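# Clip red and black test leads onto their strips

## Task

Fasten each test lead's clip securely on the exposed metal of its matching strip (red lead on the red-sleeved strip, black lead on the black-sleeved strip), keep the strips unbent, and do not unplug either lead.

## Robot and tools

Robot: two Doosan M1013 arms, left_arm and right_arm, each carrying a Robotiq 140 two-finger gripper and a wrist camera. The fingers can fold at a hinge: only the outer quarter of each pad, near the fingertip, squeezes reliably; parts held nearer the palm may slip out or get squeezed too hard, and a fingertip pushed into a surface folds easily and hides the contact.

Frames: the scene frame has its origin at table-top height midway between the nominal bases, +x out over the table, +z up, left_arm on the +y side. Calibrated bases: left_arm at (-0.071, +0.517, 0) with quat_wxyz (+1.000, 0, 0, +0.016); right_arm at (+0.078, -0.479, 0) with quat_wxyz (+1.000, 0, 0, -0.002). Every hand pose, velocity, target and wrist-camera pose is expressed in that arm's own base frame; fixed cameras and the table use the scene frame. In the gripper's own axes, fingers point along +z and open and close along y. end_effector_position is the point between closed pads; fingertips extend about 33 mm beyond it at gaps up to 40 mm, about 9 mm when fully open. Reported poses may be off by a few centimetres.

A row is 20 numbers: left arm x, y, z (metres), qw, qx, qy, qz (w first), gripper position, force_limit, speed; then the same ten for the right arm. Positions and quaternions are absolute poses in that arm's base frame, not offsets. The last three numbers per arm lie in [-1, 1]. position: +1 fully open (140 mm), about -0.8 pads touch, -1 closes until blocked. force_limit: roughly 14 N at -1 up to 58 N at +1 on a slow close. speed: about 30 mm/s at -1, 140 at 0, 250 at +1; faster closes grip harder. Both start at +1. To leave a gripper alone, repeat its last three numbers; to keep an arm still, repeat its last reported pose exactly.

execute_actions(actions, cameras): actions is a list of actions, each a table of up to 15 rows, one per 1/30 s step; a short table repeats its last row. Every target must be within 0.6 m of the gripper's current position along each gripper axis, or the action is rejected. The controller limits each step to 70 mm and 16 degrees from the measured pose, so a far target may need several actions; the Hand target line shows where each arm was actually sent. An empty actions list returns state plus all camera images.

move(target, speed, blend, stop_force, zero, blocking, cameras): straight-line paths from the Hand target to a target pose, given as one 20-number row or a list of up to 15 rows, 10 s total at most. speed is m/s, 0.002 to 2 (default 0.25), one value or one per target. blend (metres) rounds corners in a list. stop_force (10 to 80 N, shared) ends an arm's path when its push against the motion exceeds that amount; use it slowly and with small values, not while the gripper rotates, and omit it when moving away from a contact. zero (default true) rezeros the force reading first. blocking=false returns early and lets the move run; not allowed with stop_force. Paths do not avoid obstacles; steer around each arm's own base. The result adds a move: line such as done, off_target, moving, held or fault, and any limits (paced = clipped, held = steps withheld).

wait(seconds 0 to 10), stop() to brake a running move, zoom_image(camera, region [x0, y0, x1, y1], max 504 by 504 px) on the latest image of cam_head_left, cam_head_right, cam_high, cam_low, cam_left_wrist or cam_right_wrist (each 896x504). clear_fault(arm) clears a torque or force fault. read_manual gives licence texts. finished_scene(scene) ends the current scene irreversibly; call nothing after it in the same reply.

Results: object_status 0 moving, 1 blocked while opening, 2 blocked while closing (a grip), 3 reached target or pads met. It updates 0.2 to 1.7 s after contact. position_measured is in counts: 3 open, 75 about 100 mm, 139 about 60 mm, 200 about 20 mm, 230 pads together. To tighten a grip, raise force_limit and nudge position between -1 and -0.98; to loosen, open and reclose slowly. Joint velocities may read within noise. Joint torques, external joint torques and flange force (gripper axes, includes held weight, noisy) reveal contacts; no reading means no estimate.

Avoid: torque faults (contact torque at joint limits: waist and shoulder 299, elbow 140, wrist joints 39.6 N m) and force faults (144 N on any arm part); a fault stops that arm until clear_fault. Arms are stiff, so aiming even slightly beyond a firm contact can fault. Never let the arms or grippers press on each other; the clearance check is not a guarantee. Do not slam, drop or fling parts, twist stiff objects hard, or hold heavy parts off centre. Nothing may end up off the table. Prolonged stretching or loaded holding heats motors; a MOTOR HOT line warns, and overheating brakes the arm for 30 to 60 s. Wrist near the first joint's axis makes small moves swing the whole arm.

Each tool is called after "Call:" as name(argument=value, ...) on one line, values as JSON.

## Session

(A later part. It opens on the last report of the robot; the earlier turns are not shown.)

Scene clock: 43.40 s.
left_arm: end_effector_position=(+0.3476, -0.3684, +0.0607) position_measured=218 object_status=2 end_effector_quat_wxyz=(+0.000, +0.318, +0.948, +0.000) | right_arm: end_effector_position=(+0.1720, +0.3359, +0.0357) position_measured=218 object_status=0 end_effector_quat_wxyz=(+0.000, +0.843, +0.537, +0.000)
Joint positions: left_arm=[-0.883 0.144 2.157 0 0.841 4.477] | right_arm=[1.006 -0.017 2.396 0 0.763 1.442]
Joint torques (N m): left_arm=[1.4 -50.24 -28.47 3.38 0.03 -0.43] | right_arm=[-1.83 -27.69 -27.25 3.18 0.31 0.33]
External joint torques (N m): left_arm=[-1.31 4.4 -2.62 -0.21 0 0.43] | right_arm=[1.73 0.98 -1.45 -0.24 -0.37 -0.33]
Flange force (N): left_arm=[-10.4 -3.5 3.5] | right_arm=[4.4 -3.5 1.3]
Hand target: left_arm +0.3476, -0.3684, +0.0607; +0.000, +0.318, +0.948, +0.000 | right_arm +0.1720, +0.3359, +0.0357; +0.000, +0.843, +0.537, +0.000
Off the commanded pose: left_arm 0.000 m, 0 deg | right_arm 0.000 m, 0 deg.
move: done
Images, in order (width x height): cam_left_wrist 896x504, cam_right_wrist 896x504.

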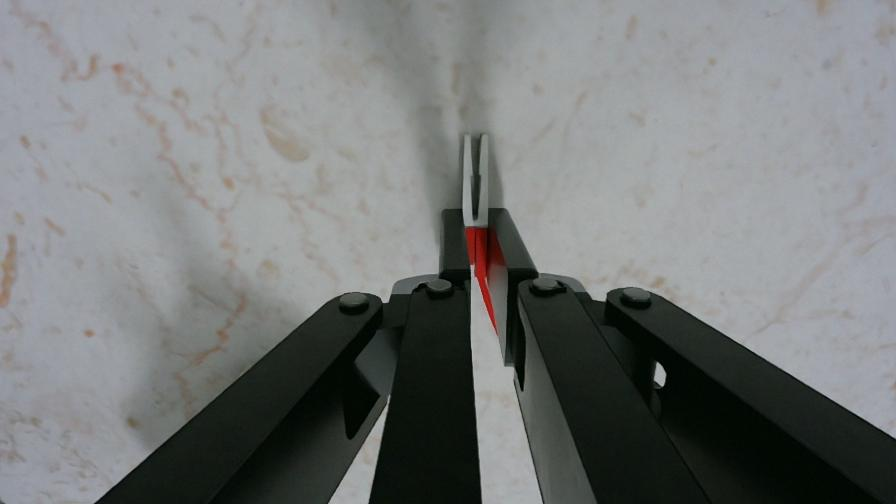

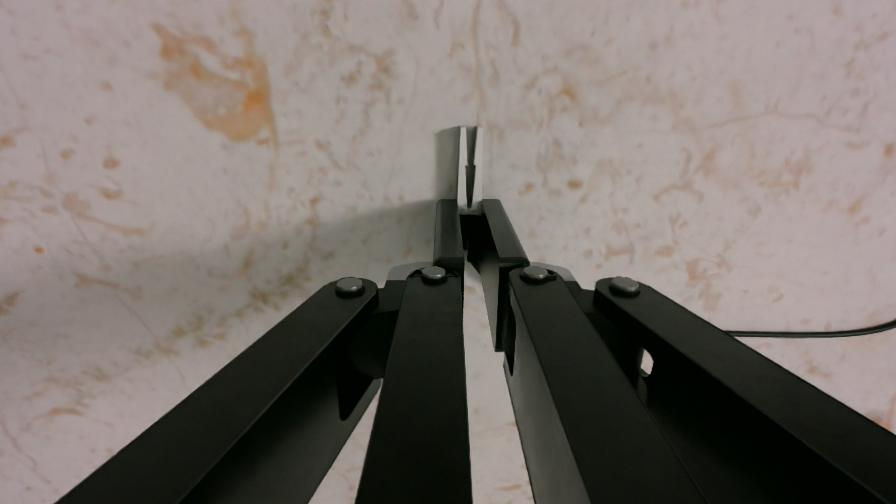

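Call:
move(target=[[0.3476,-0.3684,0.13,0,-0.3173,-0.9483,0,-1,-1,-1, 0.1720,0.3359,0.0357,0,0.8434,0.5373,0,-1,-1,-1],[0.345,-0.385,0.19,0,0.3007,-0.9537,0,-1,-1,-1, 0.1720,0.3359,0.0357,0,0.8434,0.5373,0,-1,-1,-1],[0.3352,-0.4067,0.19,0,0.7986,-0.6018,0,-1,-1,-1, 0.1720,0.3359,0.0357,0,0.8434,0.5373,0,-1,-1,-1]], speed=[0.1,0.35,0.35], blend=0.02, cameras=["all"])

Scene clock: 51.90 s.
left_arm: end_effector_position=(+0.3352, -0.4067, +0.1900) position_measured=218 object_status=2 end_effector_quat_wxyz=(+0.000, +0.799, -0.602, +0.000) | right_arm: end_effector_position=(+0.1720, +0.3359, +0.0357) position_measured=218 object_status=2 end_effector_quat_wxyz=(+0.000, +0.843, +0.537, +0.000)
Joint positions: left_arm=[-0.947 0.041 1.992 0 1.108 1.915] | right_arm=[1.006 -0.017 2.396 0 0.763 1.442]
Joint torques (N m): left_arm=[0.37 -48.53 -36.71 3.97 -0.07 -0.39] | right_arm=[-1.63 -27.43 -27.04 3.18 0.3 0.31]
External joint torques (N m): left_arm=[-0.13 6.59 -0.71 -0.15 0.02 0.39] | right_arm=[1.58 0.68 -1.67 -0.24 -0.36 -0.31]
Flange force (N): left_arm=[10.5 -5.1 4.3] | right_arm=[4.2 -3.2 0.6]
Hand target: left_arm +0.3352, -0.4067, +0.1900; +0.000, +0.799, -0.602, +0.000 | right_arm +0.1720, +0.3359, +0.0357; +0.000, +0.843, +0.537, +0.000
Off the commanded pose: left_arm 0.000 m, 0 deg | right_arm 0.000 m, 0 deg.
move: done

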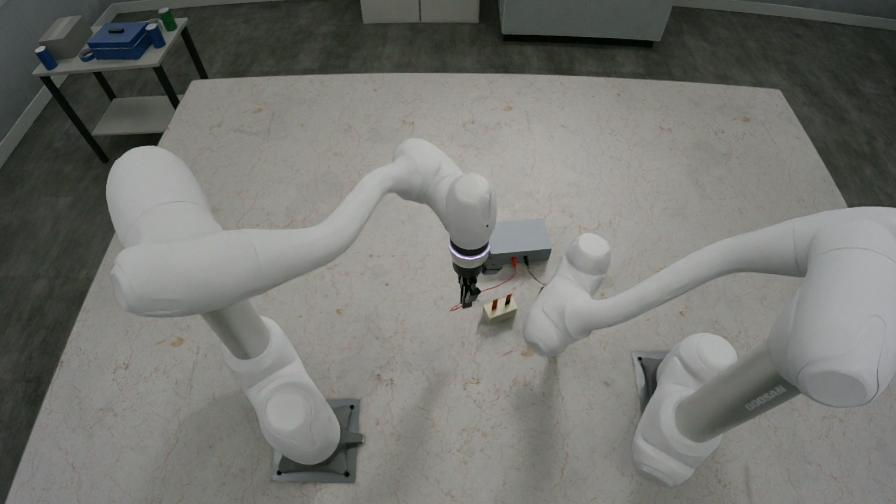

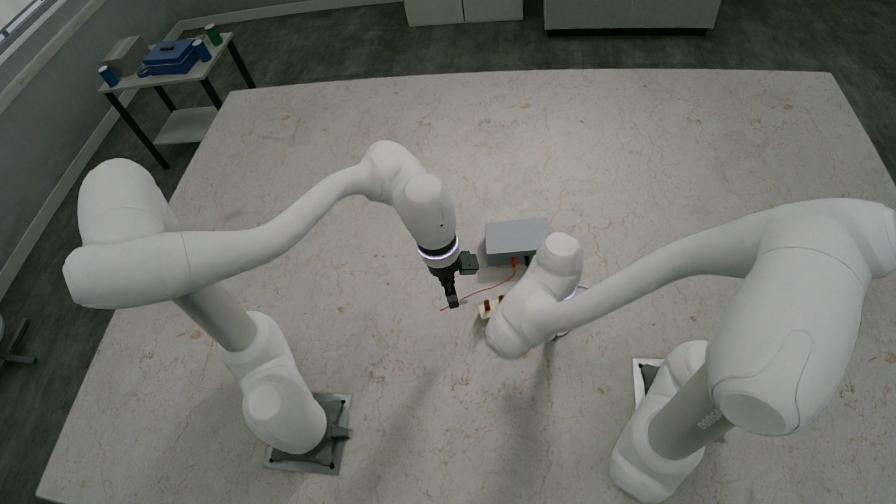

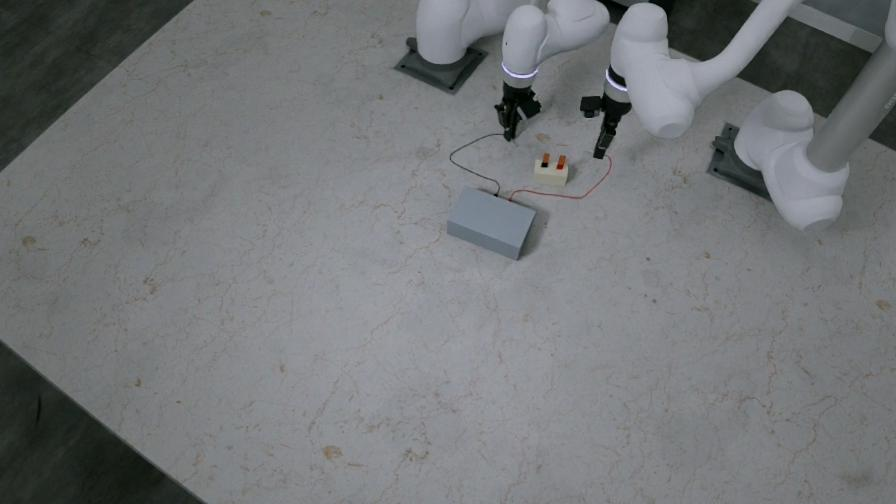

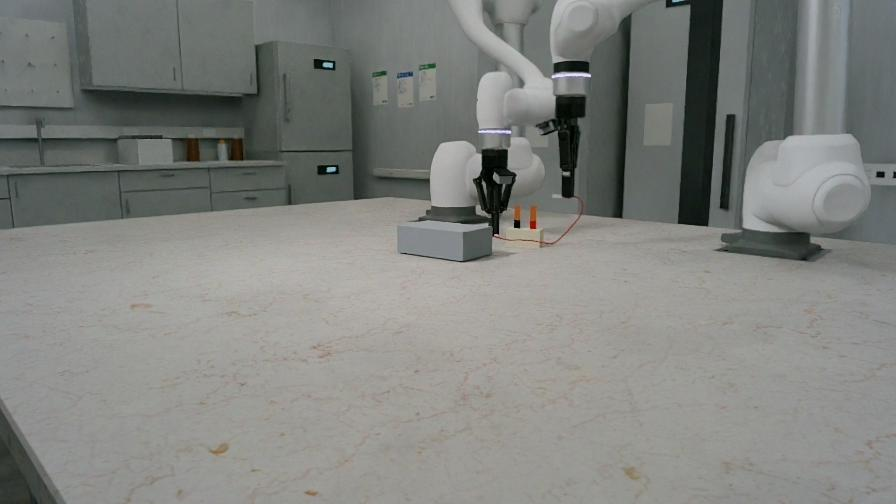

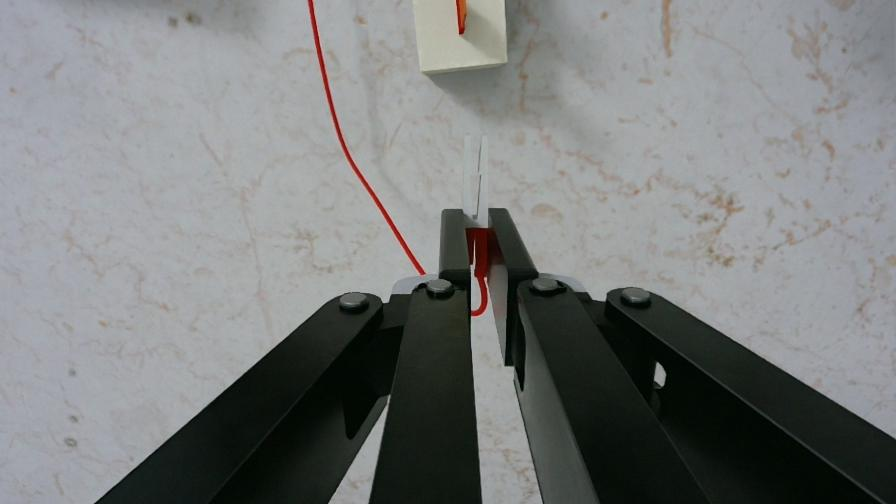

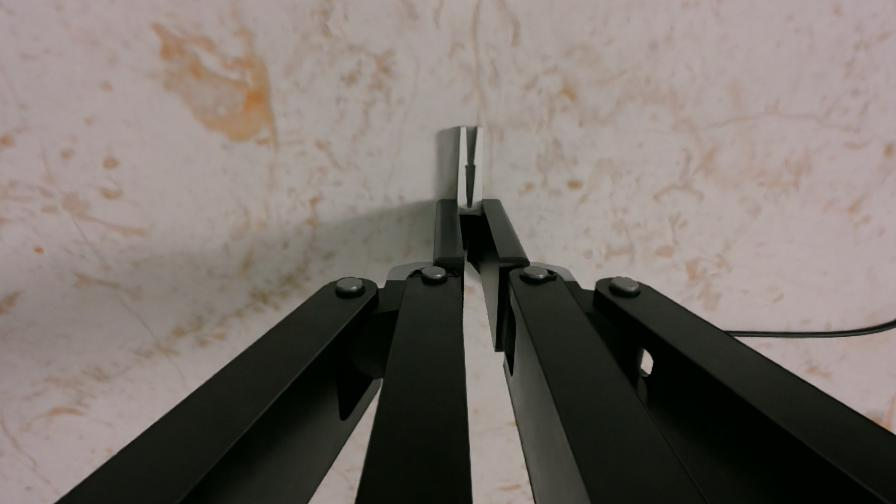

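Call:
zoom_image(camera="cam_left_wrist", region=[390, 0, 560, 120])

Call:
zoom_image(camera="cam_left_wrist", region=[400, 110, 560, 270])

Call:
zoom_image(camera="cam_high", region=[480, 110, 640, 210])

Call:
zoom_image(camera="cam_low", region=[480, 170, 620, 260])

Scaled by 2.965 from the camera's 896x504 image, which has a finer 1280x720 frame.

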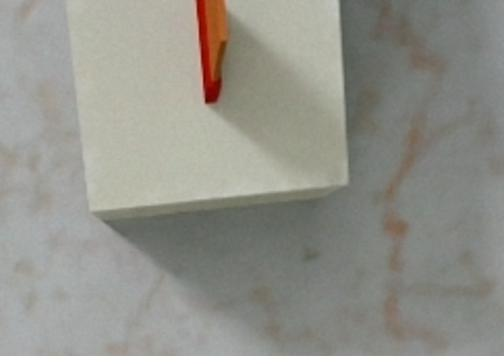

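Scaled by 3.150 from the camera's 896x504 image, which has a finer 1280x720 frame.

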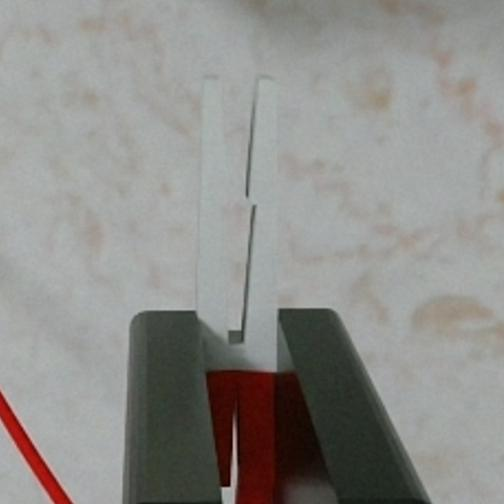

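Scaled by 3.150 from the camera's 896x504 image, which has a finer 1280x720 frame.

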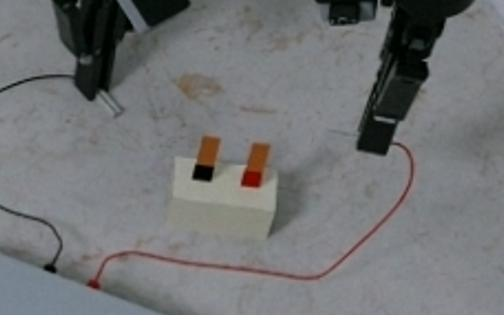

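Scaled by 3.600 from the camera's 896x504 image, which has a finer 1280x720 frame.

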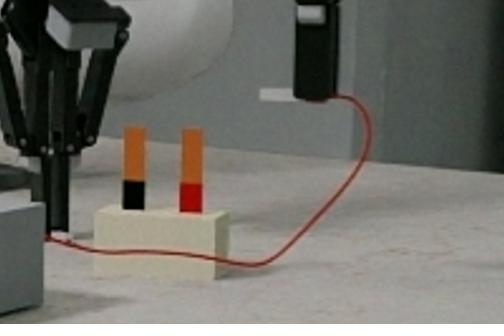

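Call:
move(target=[0.3468,-0.4346,0.19,0,0.7986,-0.6018,0,-1,-1,-1, 0.1720,0.3359,0.0357,0,0.8434,0.5373,0,-1,-1,-1], speed=0.1, cameras=["cam_left_wrist"])

Call:
zoom_image(camera="cam_left_wrist", region=[390, 0, 560, 170])

Scene clock: 54.40 s.
left_arm: end_effector_position=(+0.3468, -0.4346, +0.1900) position_measured=218 object_status=2 end_effector_quat_wxyz=(+0.000, +0.799, -0.602, +0.000) | right_arm: end_effector_position=(+0.1720, +0.3359, +0.0357) position_measured=218 object_status=2 end_effector_quat_wxyz=(+0.000, +0.843, +0.537, +0.000)
Joint positions: left_arm=[-0.959 0.087 1.943 0 1.112 1.903] | right_arm=[1.006 -0.017 2.396 0 0.763 1.442]
Joint torques (N m): left_arm=[0.46 -52.98 -36.83 3.98 -0.1 -0.39] | right_arm=[-1.72 -27.19 -27.07 3.17 0.31 0.34]
External joint torques (N m): left_arm=[-0.42 6.69 -0.57 -0.18 0.06 0.39] | right_arm=[1.61 0.49 -1.63 -0.23 -0.37 -0.34]
Flange force (N): left_arm=[10.5 -4.3 4.4] | right_arm=[3.9 -3.2 0.3]
Hand target: left_arm +0.3468, -0.4346, +0.1900; +0.000, +0.799, -0.602, +0.000 | right_arm +0.1720, +0.3359, +0.0357; +0.000, +0.843, +0.537, +0.000
Off the commanded pose: left_arm 0.000 m, 0 deg | right_arm 0.000 m, 0 deg.
move: done
Images, in order (width x height): cam_left_wrist 896x504.

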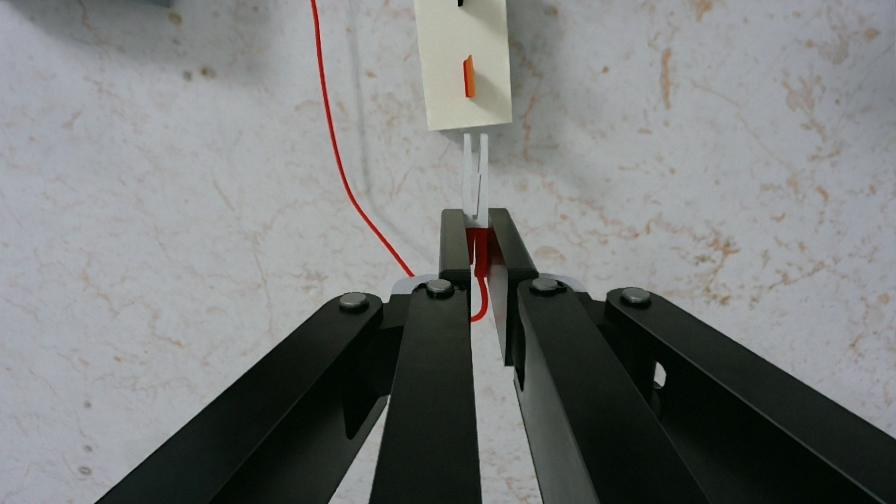

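Scaled by 2.965 from the camera's 896x504 image, which has a finer 1280x720 frame.

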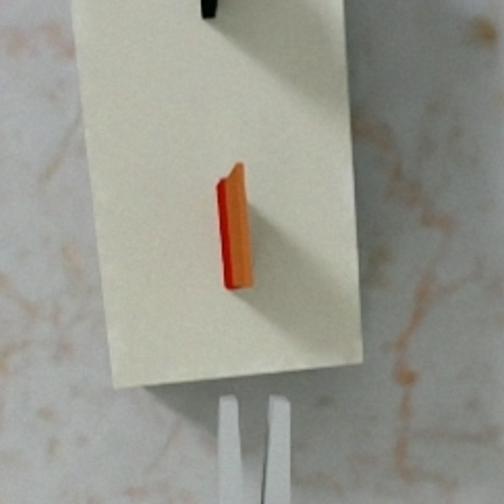

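Call:
move(target=[[0.3409,-0.4369,0.185,0,0.8315,-0.5556,0,-1,-1,-1, 0.1720,0.3359,0.0357,0,0.8434,0.5373,0,-1,-1,-1],[0.3409,-0.4369,0.1455,0,0.8315,-0.5556,0,-1,-1,-1, 0.1720,0.3359,0.0357,0,0.8434,0.5373,0,-1,-1,-1]], speed=0.06, cameras=["all"])

Call:
zoom_image(camera="cam_left_wrist", region=[390, 0, 560, 170])

Call:
zoom_image(camera="cam_low", region=[490, 180, 600, 260])

Call:
zoom_image(camera="cam_high", region=[500, 120, 620, 200])

Scene clock: 58.70 s.
left_arm: end_effector_position=(+0.3409, -0.4369, +0.1455) position_measured=218 object_status=2 end_effector_quat_wxyz=(+0.000, +0.831, -0.556, +0.000) | right_arm: end_effector_position=(+0.1720, +0.3359, +0.0357) position_measured=218 object_status=2 end_effector_quat_wxyz=(+0.000, +0.843, +0.537, +0.000)
Joint positions: left_arm=[-0.971 0.121 1.995 0 1.026 1.778] | right_arm=[1.006 -0.017 2.396 0 0.763 1.442]
Joint torques (N m): left_arm=[0.6 -54.34 -35.39 3.89 -0.17 -0.41] | right_arm=[-1.52 -27.4 -27.19 3.21 0.32 0.38]
External joint torques (N m): left_arm=[-0.23 5.69 -0.43 -0.23 0.12 0.41] | right_arm=[1.45 0.65 -1.51 -0.26 -0.38 -0.38]
Flange force (N): left_arm=[9.0 -2.8 4.6] | right_arm=[3.9 -2.7 0.7]
Hand target: left_arm +0.3409, -0.4369, +0.1455; +0.000, +0.831, -0.556, +0.000 | right_arm +0.1720, +0.3359, +0.0357; +0.000, +0.843, +0.537, +0.000
Off the commanded pose: left_arm 0.000 m, 0 deg | right_arm 0.000 m, 0 deg.
move: done

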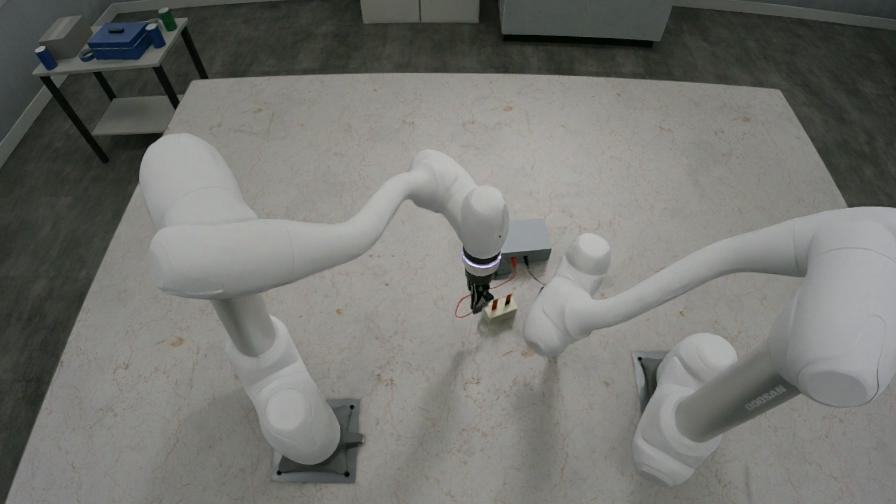

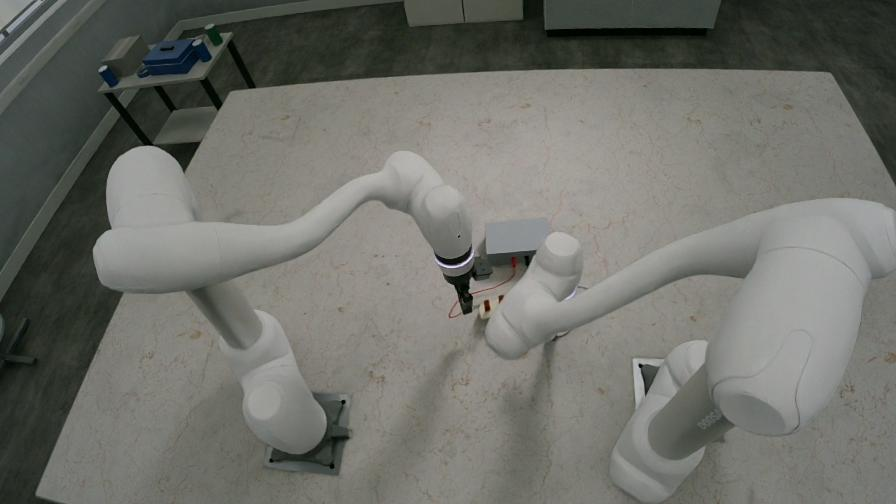

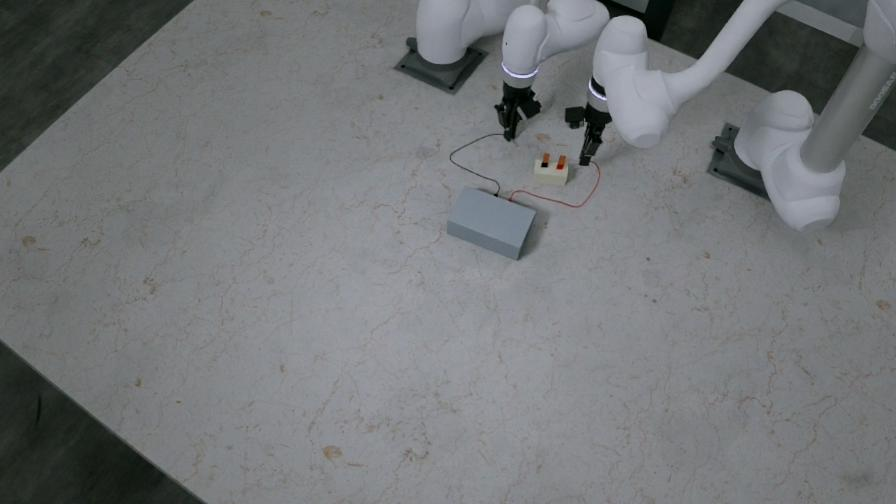

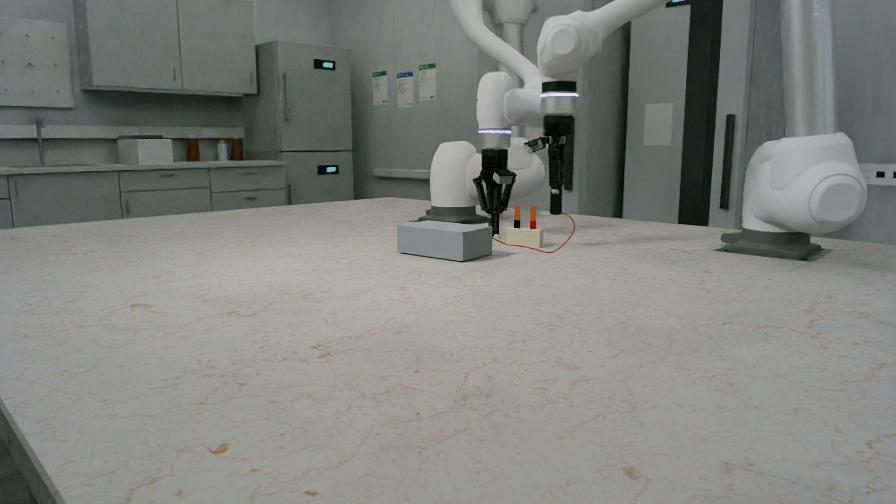

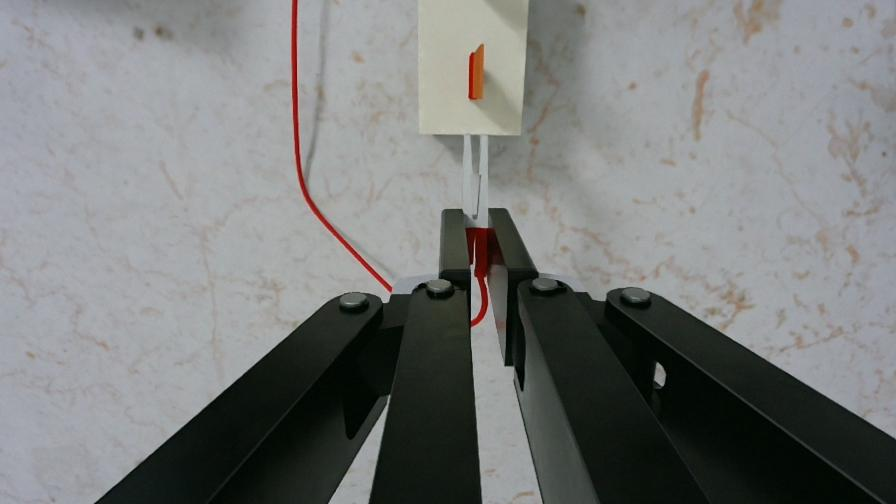

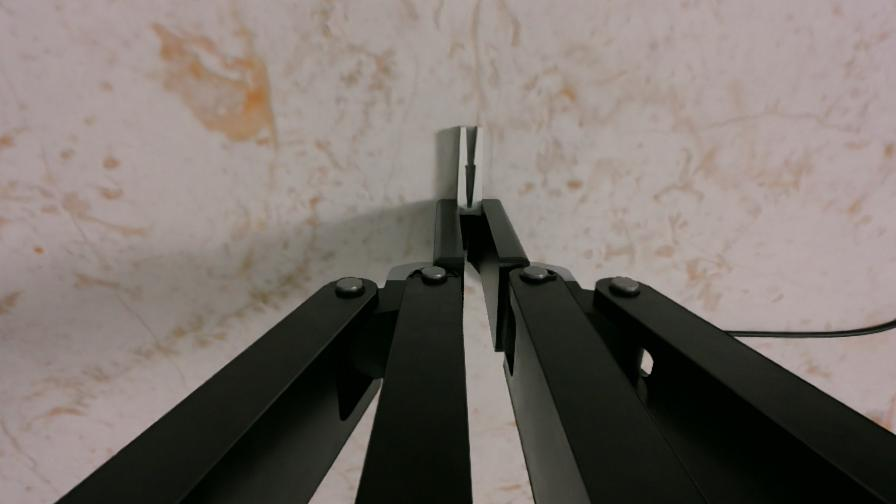

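Scaled by 2.965 from the camera's 896x504 image, which has a finer 1280x720 frame.

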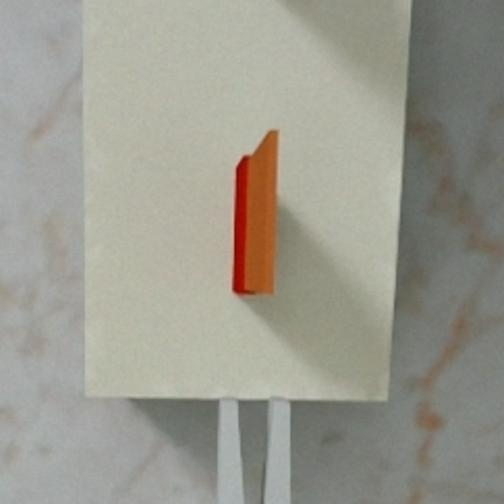

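Scaled by 4.582 from the camera's 896x504 image, which has a finer 1280x720 frame.

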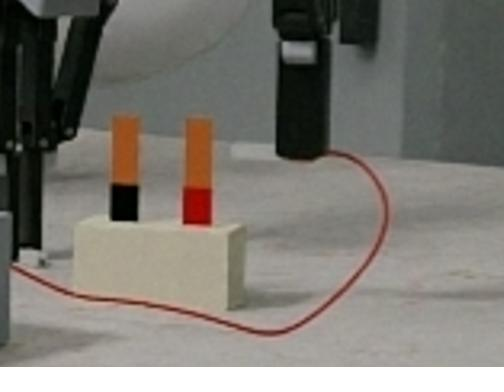

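Scaled by 4.200 from the camera's 896x504 image, which has a finer 1280x720 frame.

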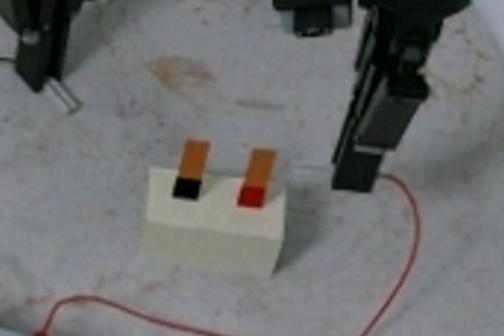

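Call:
move(target=[0.3441,-0.4464,0.1455,0,0.8315,-0.5556,0,-1,-1,-1, 0.1720,0.3359,0.0357,0,0.8434,0.5373,0,-1,-1,-1], speed=0.04, cameras=["cam_left_wrist","cam_low"])

Call:
zoom_image(camera="cam_left_wrist", region=[420, 60, 540, 180])

Call:
zoom_image(camera="cam_low", region=[490, 190, 600, 260])

Scene clock: 61.33 s.
left_arm: end_effector_position=(+0.3441, -0.4464, +0.1455) position_measured=218 object_status=2 end_effector_quat_wxyz=(+0.000, +0.831, -0.556, +0.000) | right_arm: end_effector_position=(+0.1720, +0.3359, +0.0357) position_measured=218 object_status=2 end_effector_quat_wxyz=(+0.000, +0.843, +0.537, +0.000)
Joint positions: left_arm=[-0.975 0.136 1.978 0 1.028 1.774] | right_arm=[1.006 -0.017 2.396 0 0.763 1.442]
Joint torques (N m): left_arm=[1.03 -57.42 -35.41 3.85 -0.04 -0.36] | right_arm=[-1.46 -27.45 -27.12 3.22 0.31 0.35]
External joint torques (N m): left_arm=[-0.88 7.57 -0.33 -0.2 0 0.36] | right_arm=[1.34 0.74 -1.6 -0.28 -0.37 -0.35]
Flange force (N): left_arm=[11.8 -2.2 6.5] | right_arm=[4.1 -2.5 0.8]
Hand target: left_arm +0.3441, -0.4464, +0.1455; +0.000, +0.831, -0.556, +0.000 | right_arm +0.1720, +0.3359, +0.0357; +0.000, +0.843, +0.537, +0.000
Off the commanded pose: left_arm 0.000 m, 0 deg | right_arm 0.000 m, 0 deg.
move: done
Images, in order (width x height): cam_low 896x504, cam_left_wrist 896x504.

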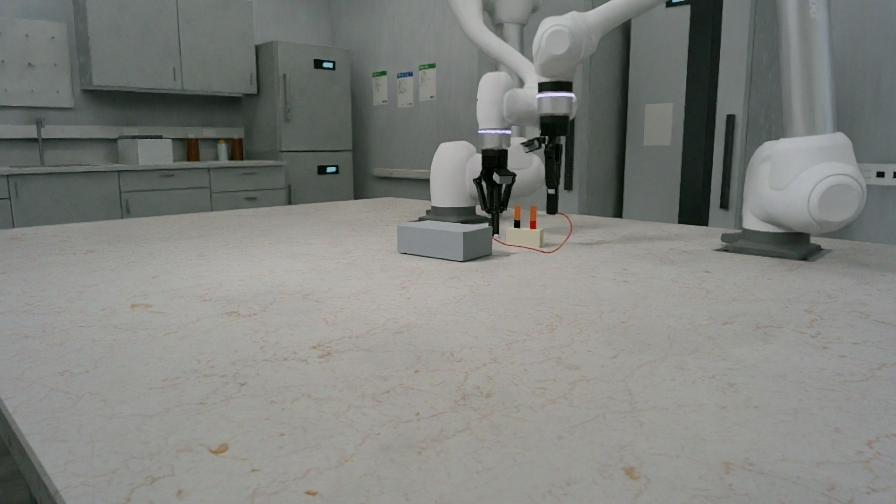

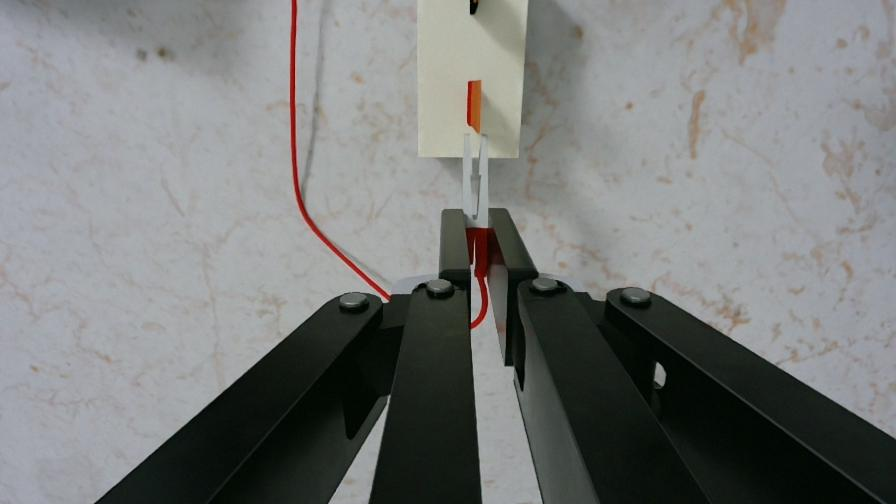

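Scaled by 4.200 from the camera's 896x504 image, which has a finer 1280x720 frame.

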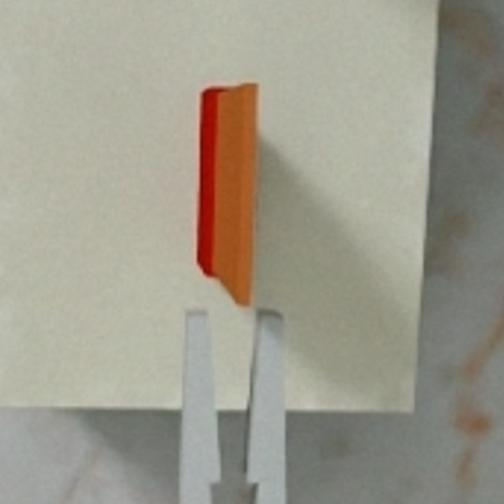

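Scaled by 4.582 from the camera's 896x504 image, which has a finer 1280x720 frame.

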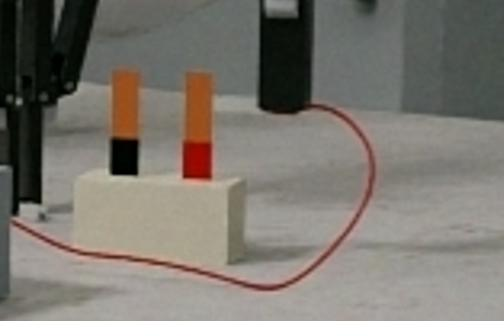

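Call:
move(target=[0.3467,-0.4527,0.1455,0,0.8315,-0.5556,0,-1,-1,-1, 0.1720,0.3359,0.0357,0,0.8434,0.5373,0,-1,-1,-1], speed=0.03, cameras=["cam_left_wrist"])

Call:
zoom_image(camera="cam_left_wrist", region=[420, 60, 540, 180])

Scene clock: 62.70 s.
left_arm: end_effector_position=(+0.3467, -0.4526, +0.1455) position_measured=218 object_status=2 end_effector_quat_wxyz=(+0.000, +0.831, -0.556, +0.000) | right_arm: end_effector_position=(+0.1720, +0.3359, +0.0357) position_measured=218 object_status=2 end_effector_quat_wxyz=(+0.000, +0.843, +0.537, +0.000)
Joint positions: left_arm=[-0.978 0.146 1.966 0 1.03 1.771] | right_arm=[1.006 -0.017 2.396 0 0.763 1.442]
Joint torques (N m): left_arm=[1.05 -58.46 -34.89 3.86 -0.11 -0.31] | right_arm=[-1.6 -27.23 -27.06 3.21 0.3 0.31]
External joint torques (N m): left_arm=[-0.77 7.48 -0.9 -0.21 0.06 0.31] | right_arm=[1.44 0.52 -1.66 -0.27 -0.36 -0.31]
Flange force (N): left_arm=[12.6 -2.5 5.7] | right_arm=[3.9 -2.9 0.3]
Hand target: left_arm +0.3467, -0.4527, +0.1455; +0.000, +0.831, -0.556, +0.000 | right_arm +0.1720, +0.3359, +0.0357; +0.000, +0.843, +0.537, +0.000
Off the commanded pose: left_arm 0.000 m, 0 deg | right_arm 0.000 m, 0 deg.
move: done
Images, in order (width x height): cam_left_wrist 896x504.

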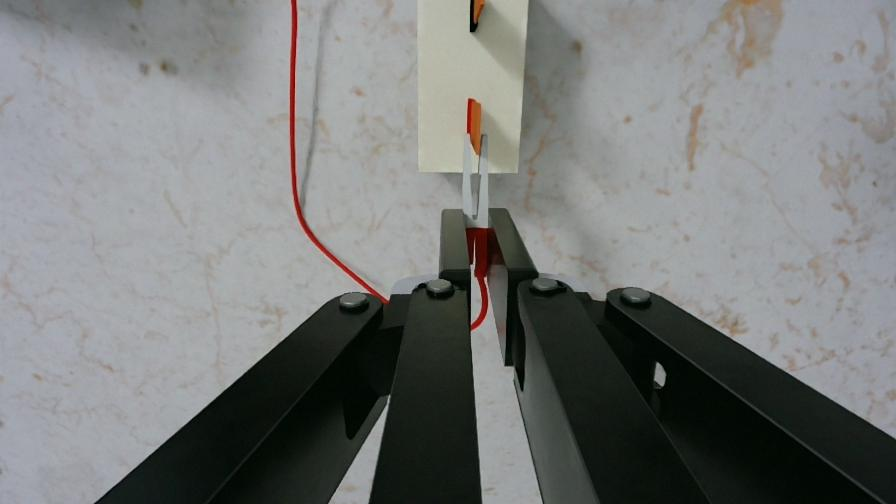

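Scaled by 4.200 from the camera's 896x504 image, which has a finer 1280x720 frame.

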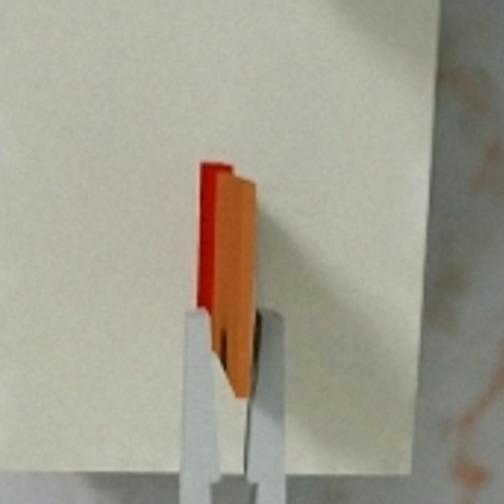

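Call:
move(target=[0.3511,-0.4634,0.1455,0,0.8315,-0.5556,0,-1,-1,-1, 0.1720,0.3359,0.0357,0,0.8434,0.5373,0,-1,-1,-1], speed=0.03, cameras=["cam_left_wrist","cam_low","cam_high"])

Call:
zoom_image(camera="cam_left_wrist", region=[420, 80, 540, 200])

Call:
zoom_image(camera="cam_low", region=[490, 190, 600, 260])

Call:
zoom_image(camera="cam_high", region=[500, 120, 620, 200])

Scene clock: 63.90 s.
left_arm: end_effector_position=(+0.3511, -0.4634, +0.1455) position_measured=218 object_status=2 end_effector_quat_wxyz=(+0.000, +0.831, -0.556, +0.000) | right_arm: end_effector_position=(+0.1720, +0.3359, +0.0357) position_measured=218 object_status=2 end_effector_quat_wxyz=(+0.000, +0.843, +0.537, +0.000)
Joint positions: left_arm=[-0.982 0.162 1.946 0 1.033 1.767] | right_arm=[1.006 -0.017 2.396 0 0.763 1.442]
Joint torques (N m): left_arm=[0.61 -59.68 -35.37 3.91 -0.04 -0.36] | right_arm=[-1.64 -27.16 -27.1 3.21 0.25 0.34]
External joint torques (N m): left_arm=[-0.28 7.03 -0.49 -0.24 -0.01 0.36] | right_arm=[1.56 0.41 -1.62 -0.26 -0.32 -0.34]
Flange force (N): left_arm=[11.0 -3.0 5.8] | right_arm=[3.7 -3.1 0.0]
Hand target: left_arm +0.3511, -0.4634, +0.1455; +0.000, +0.831, -0.556, +0.000 | right_arm +0.1720, +0.3359, +0.0357; +0.000, +0.843, +0.537, +0.000
Off the commanded pose: left_arm 0.000 m, 0 deg | right_arm 0.000 m, 0 deg.
move: done
Images, in order (width x height): cam_high 896x504, cam_low 896x504, cam_left_wrist 896x504.

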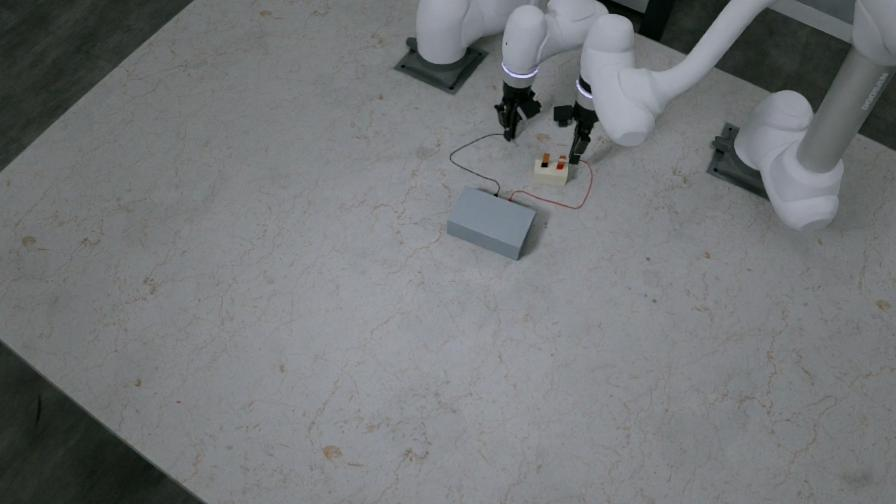

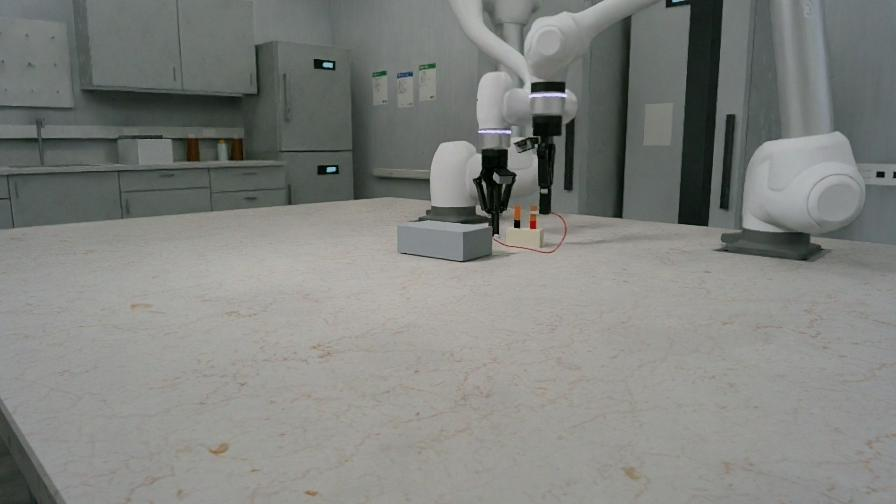

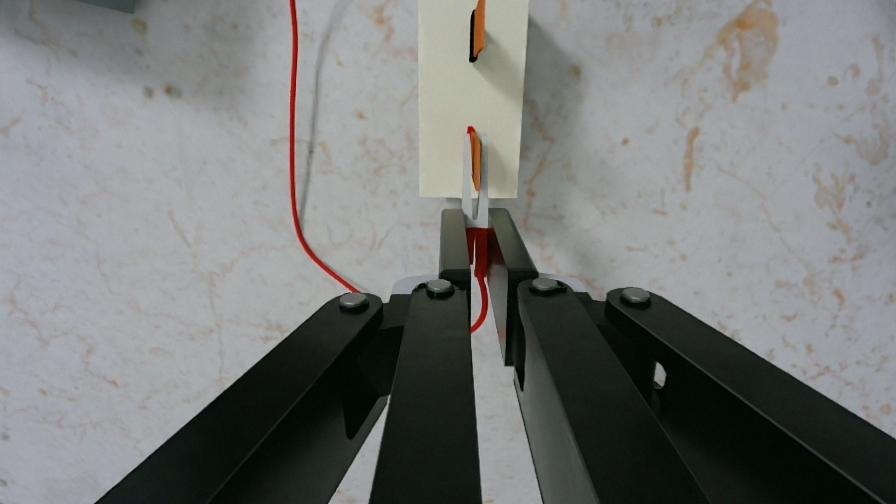

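Scaled by 4.200 from the camera's 896x504 image, which has a finer 1280x720 frame.

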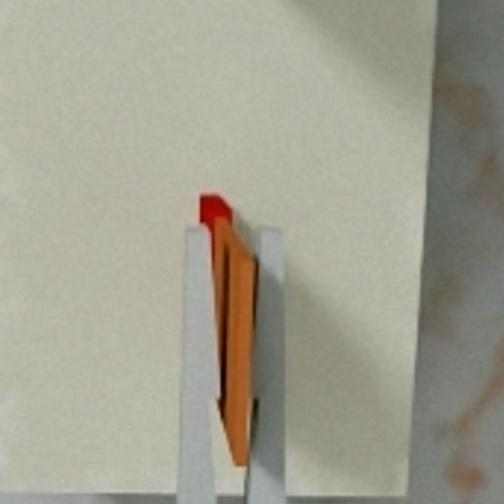

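Scaled by 4.582 from the camera's 896x504 image, which has a finer 1280x720 frame.

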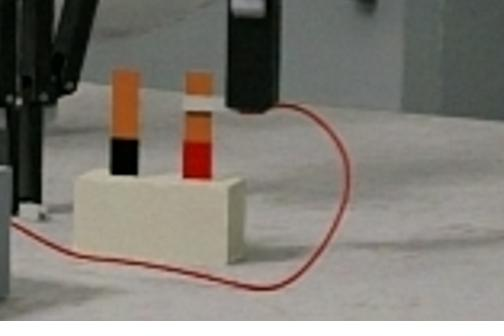

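Scaled by 4.200 from the camera's 896x504 image, which has a finer 1280x720 frame.

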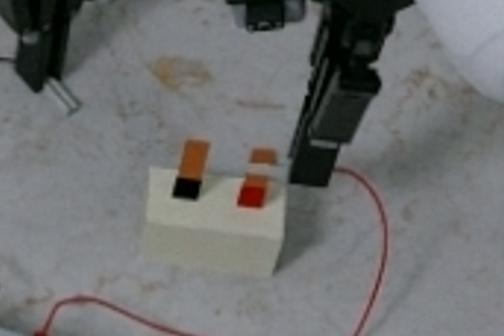

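Call:
move(target=[[0.3511,-0.4634,0.1455,0,0.8315,-0.5556,0,-0.4,-1,-1, 0.1720,0.3359,0.0357,0,0.8434,0.5373,0,-1,-1,-1]], speed=0.03, cameras=["cam_left_wrist","cam_low"])

Call:
zoom_image(camera="cam_left_wrist", region=[400, 80, 560, 290])

Call:
zoom_image(camera="cam_low", region=[490, 190, 600, 260])

Scene clock: 65.40 s.
left_arm: end_effector_position=(+0.3511, -0.4634, +0.1455) position_measured=179 object_status=0 end_effector_quat_wxyz=(+0.000, +0.831, -0.556, +0.000) | right_arm: end_effector_position=(+0.1720, +0.3359, +0.0357) position_measured=218 object_status=2 end_effector_quat_wxyz=(+0.000, +0.843, +0.537, +0.000)
Joint positions: left_arm=[-0.982 0.162 1.946 0 1.033 1.767] | right_arm=[1.006 -0.017 2.396 0 0.763 1.442]
Joint torques (N m): left_arm=[1.4 -59.05 -35.35 3.89 -0.14 -0.35] | right_arm=[-2.03 -27.51 -27.08 3.2 0.3 0.3]
External joint torques (N m): left_arm=[-1.14 6.24 -0.61 -0.23 0.08 0.35] | right_arm=[1.96 0.74 -1.62 -0.26 -0.36 -0.3]
Flange force (N): left_arm=[10.4 -1.3 4.8] | right_arm=[4.4 -4.3 0.7]
Hand target: left_arm +0.3511, -0.4634, +0.1455; +0.000, +0.831, -0.556, +0.000 | right_arm +0.1720, +0.3359, +0.0357; +0.000, +0.843, +0.537, +0.000
Off the commanded pose: left_arm 0.000 m, 0 deg | right_arm 0.000 m, 0 deg.
move: done
Images, in order (width x height): cam_low 896x504, cam_left_wrist 896x504.

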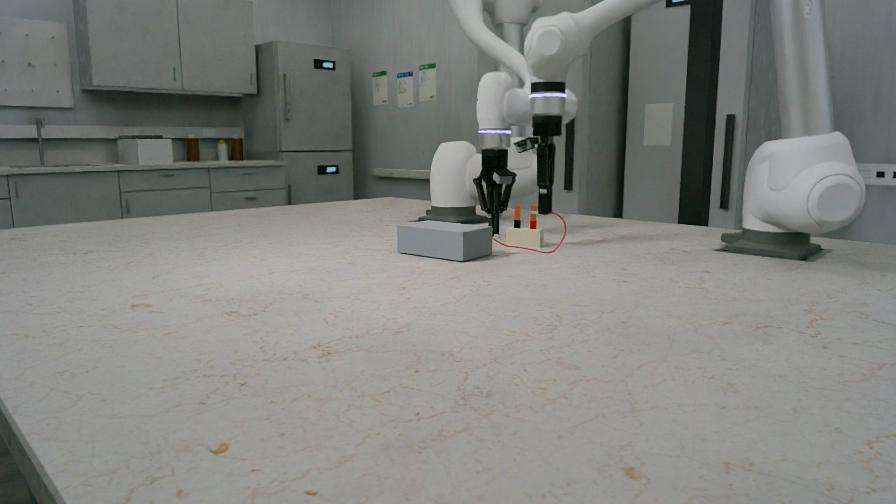

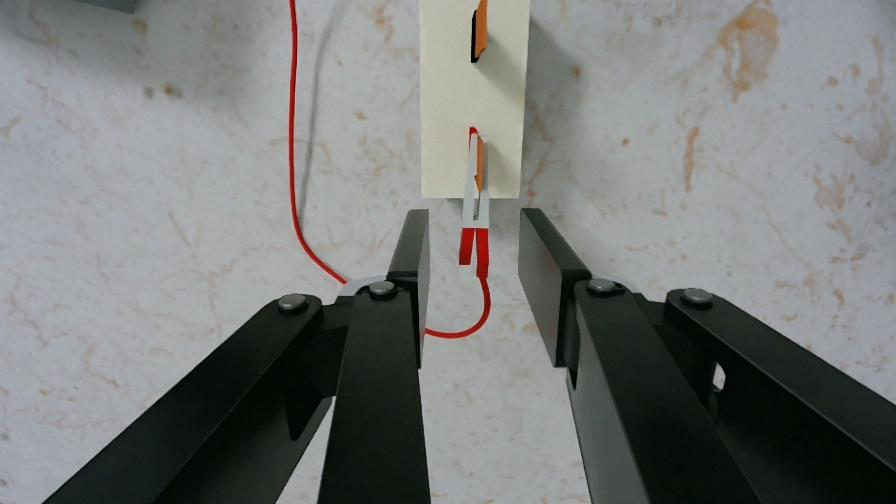

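Scaled by 2.400 from the camera's 896x504 image, which has a finer 1280x720 frame.

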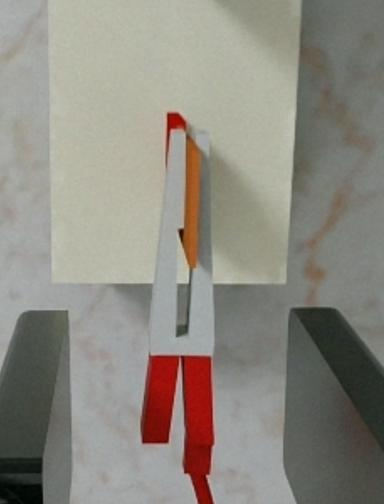

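Scaled by 4.582 from the camera's 896x504 image, which has a finer 1280x720 frame.

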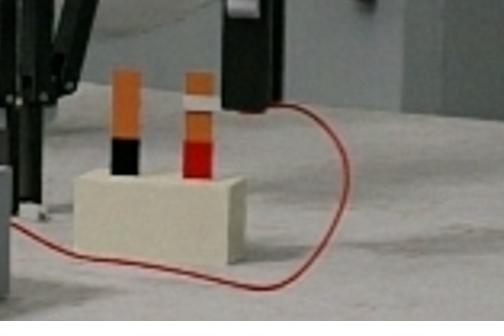

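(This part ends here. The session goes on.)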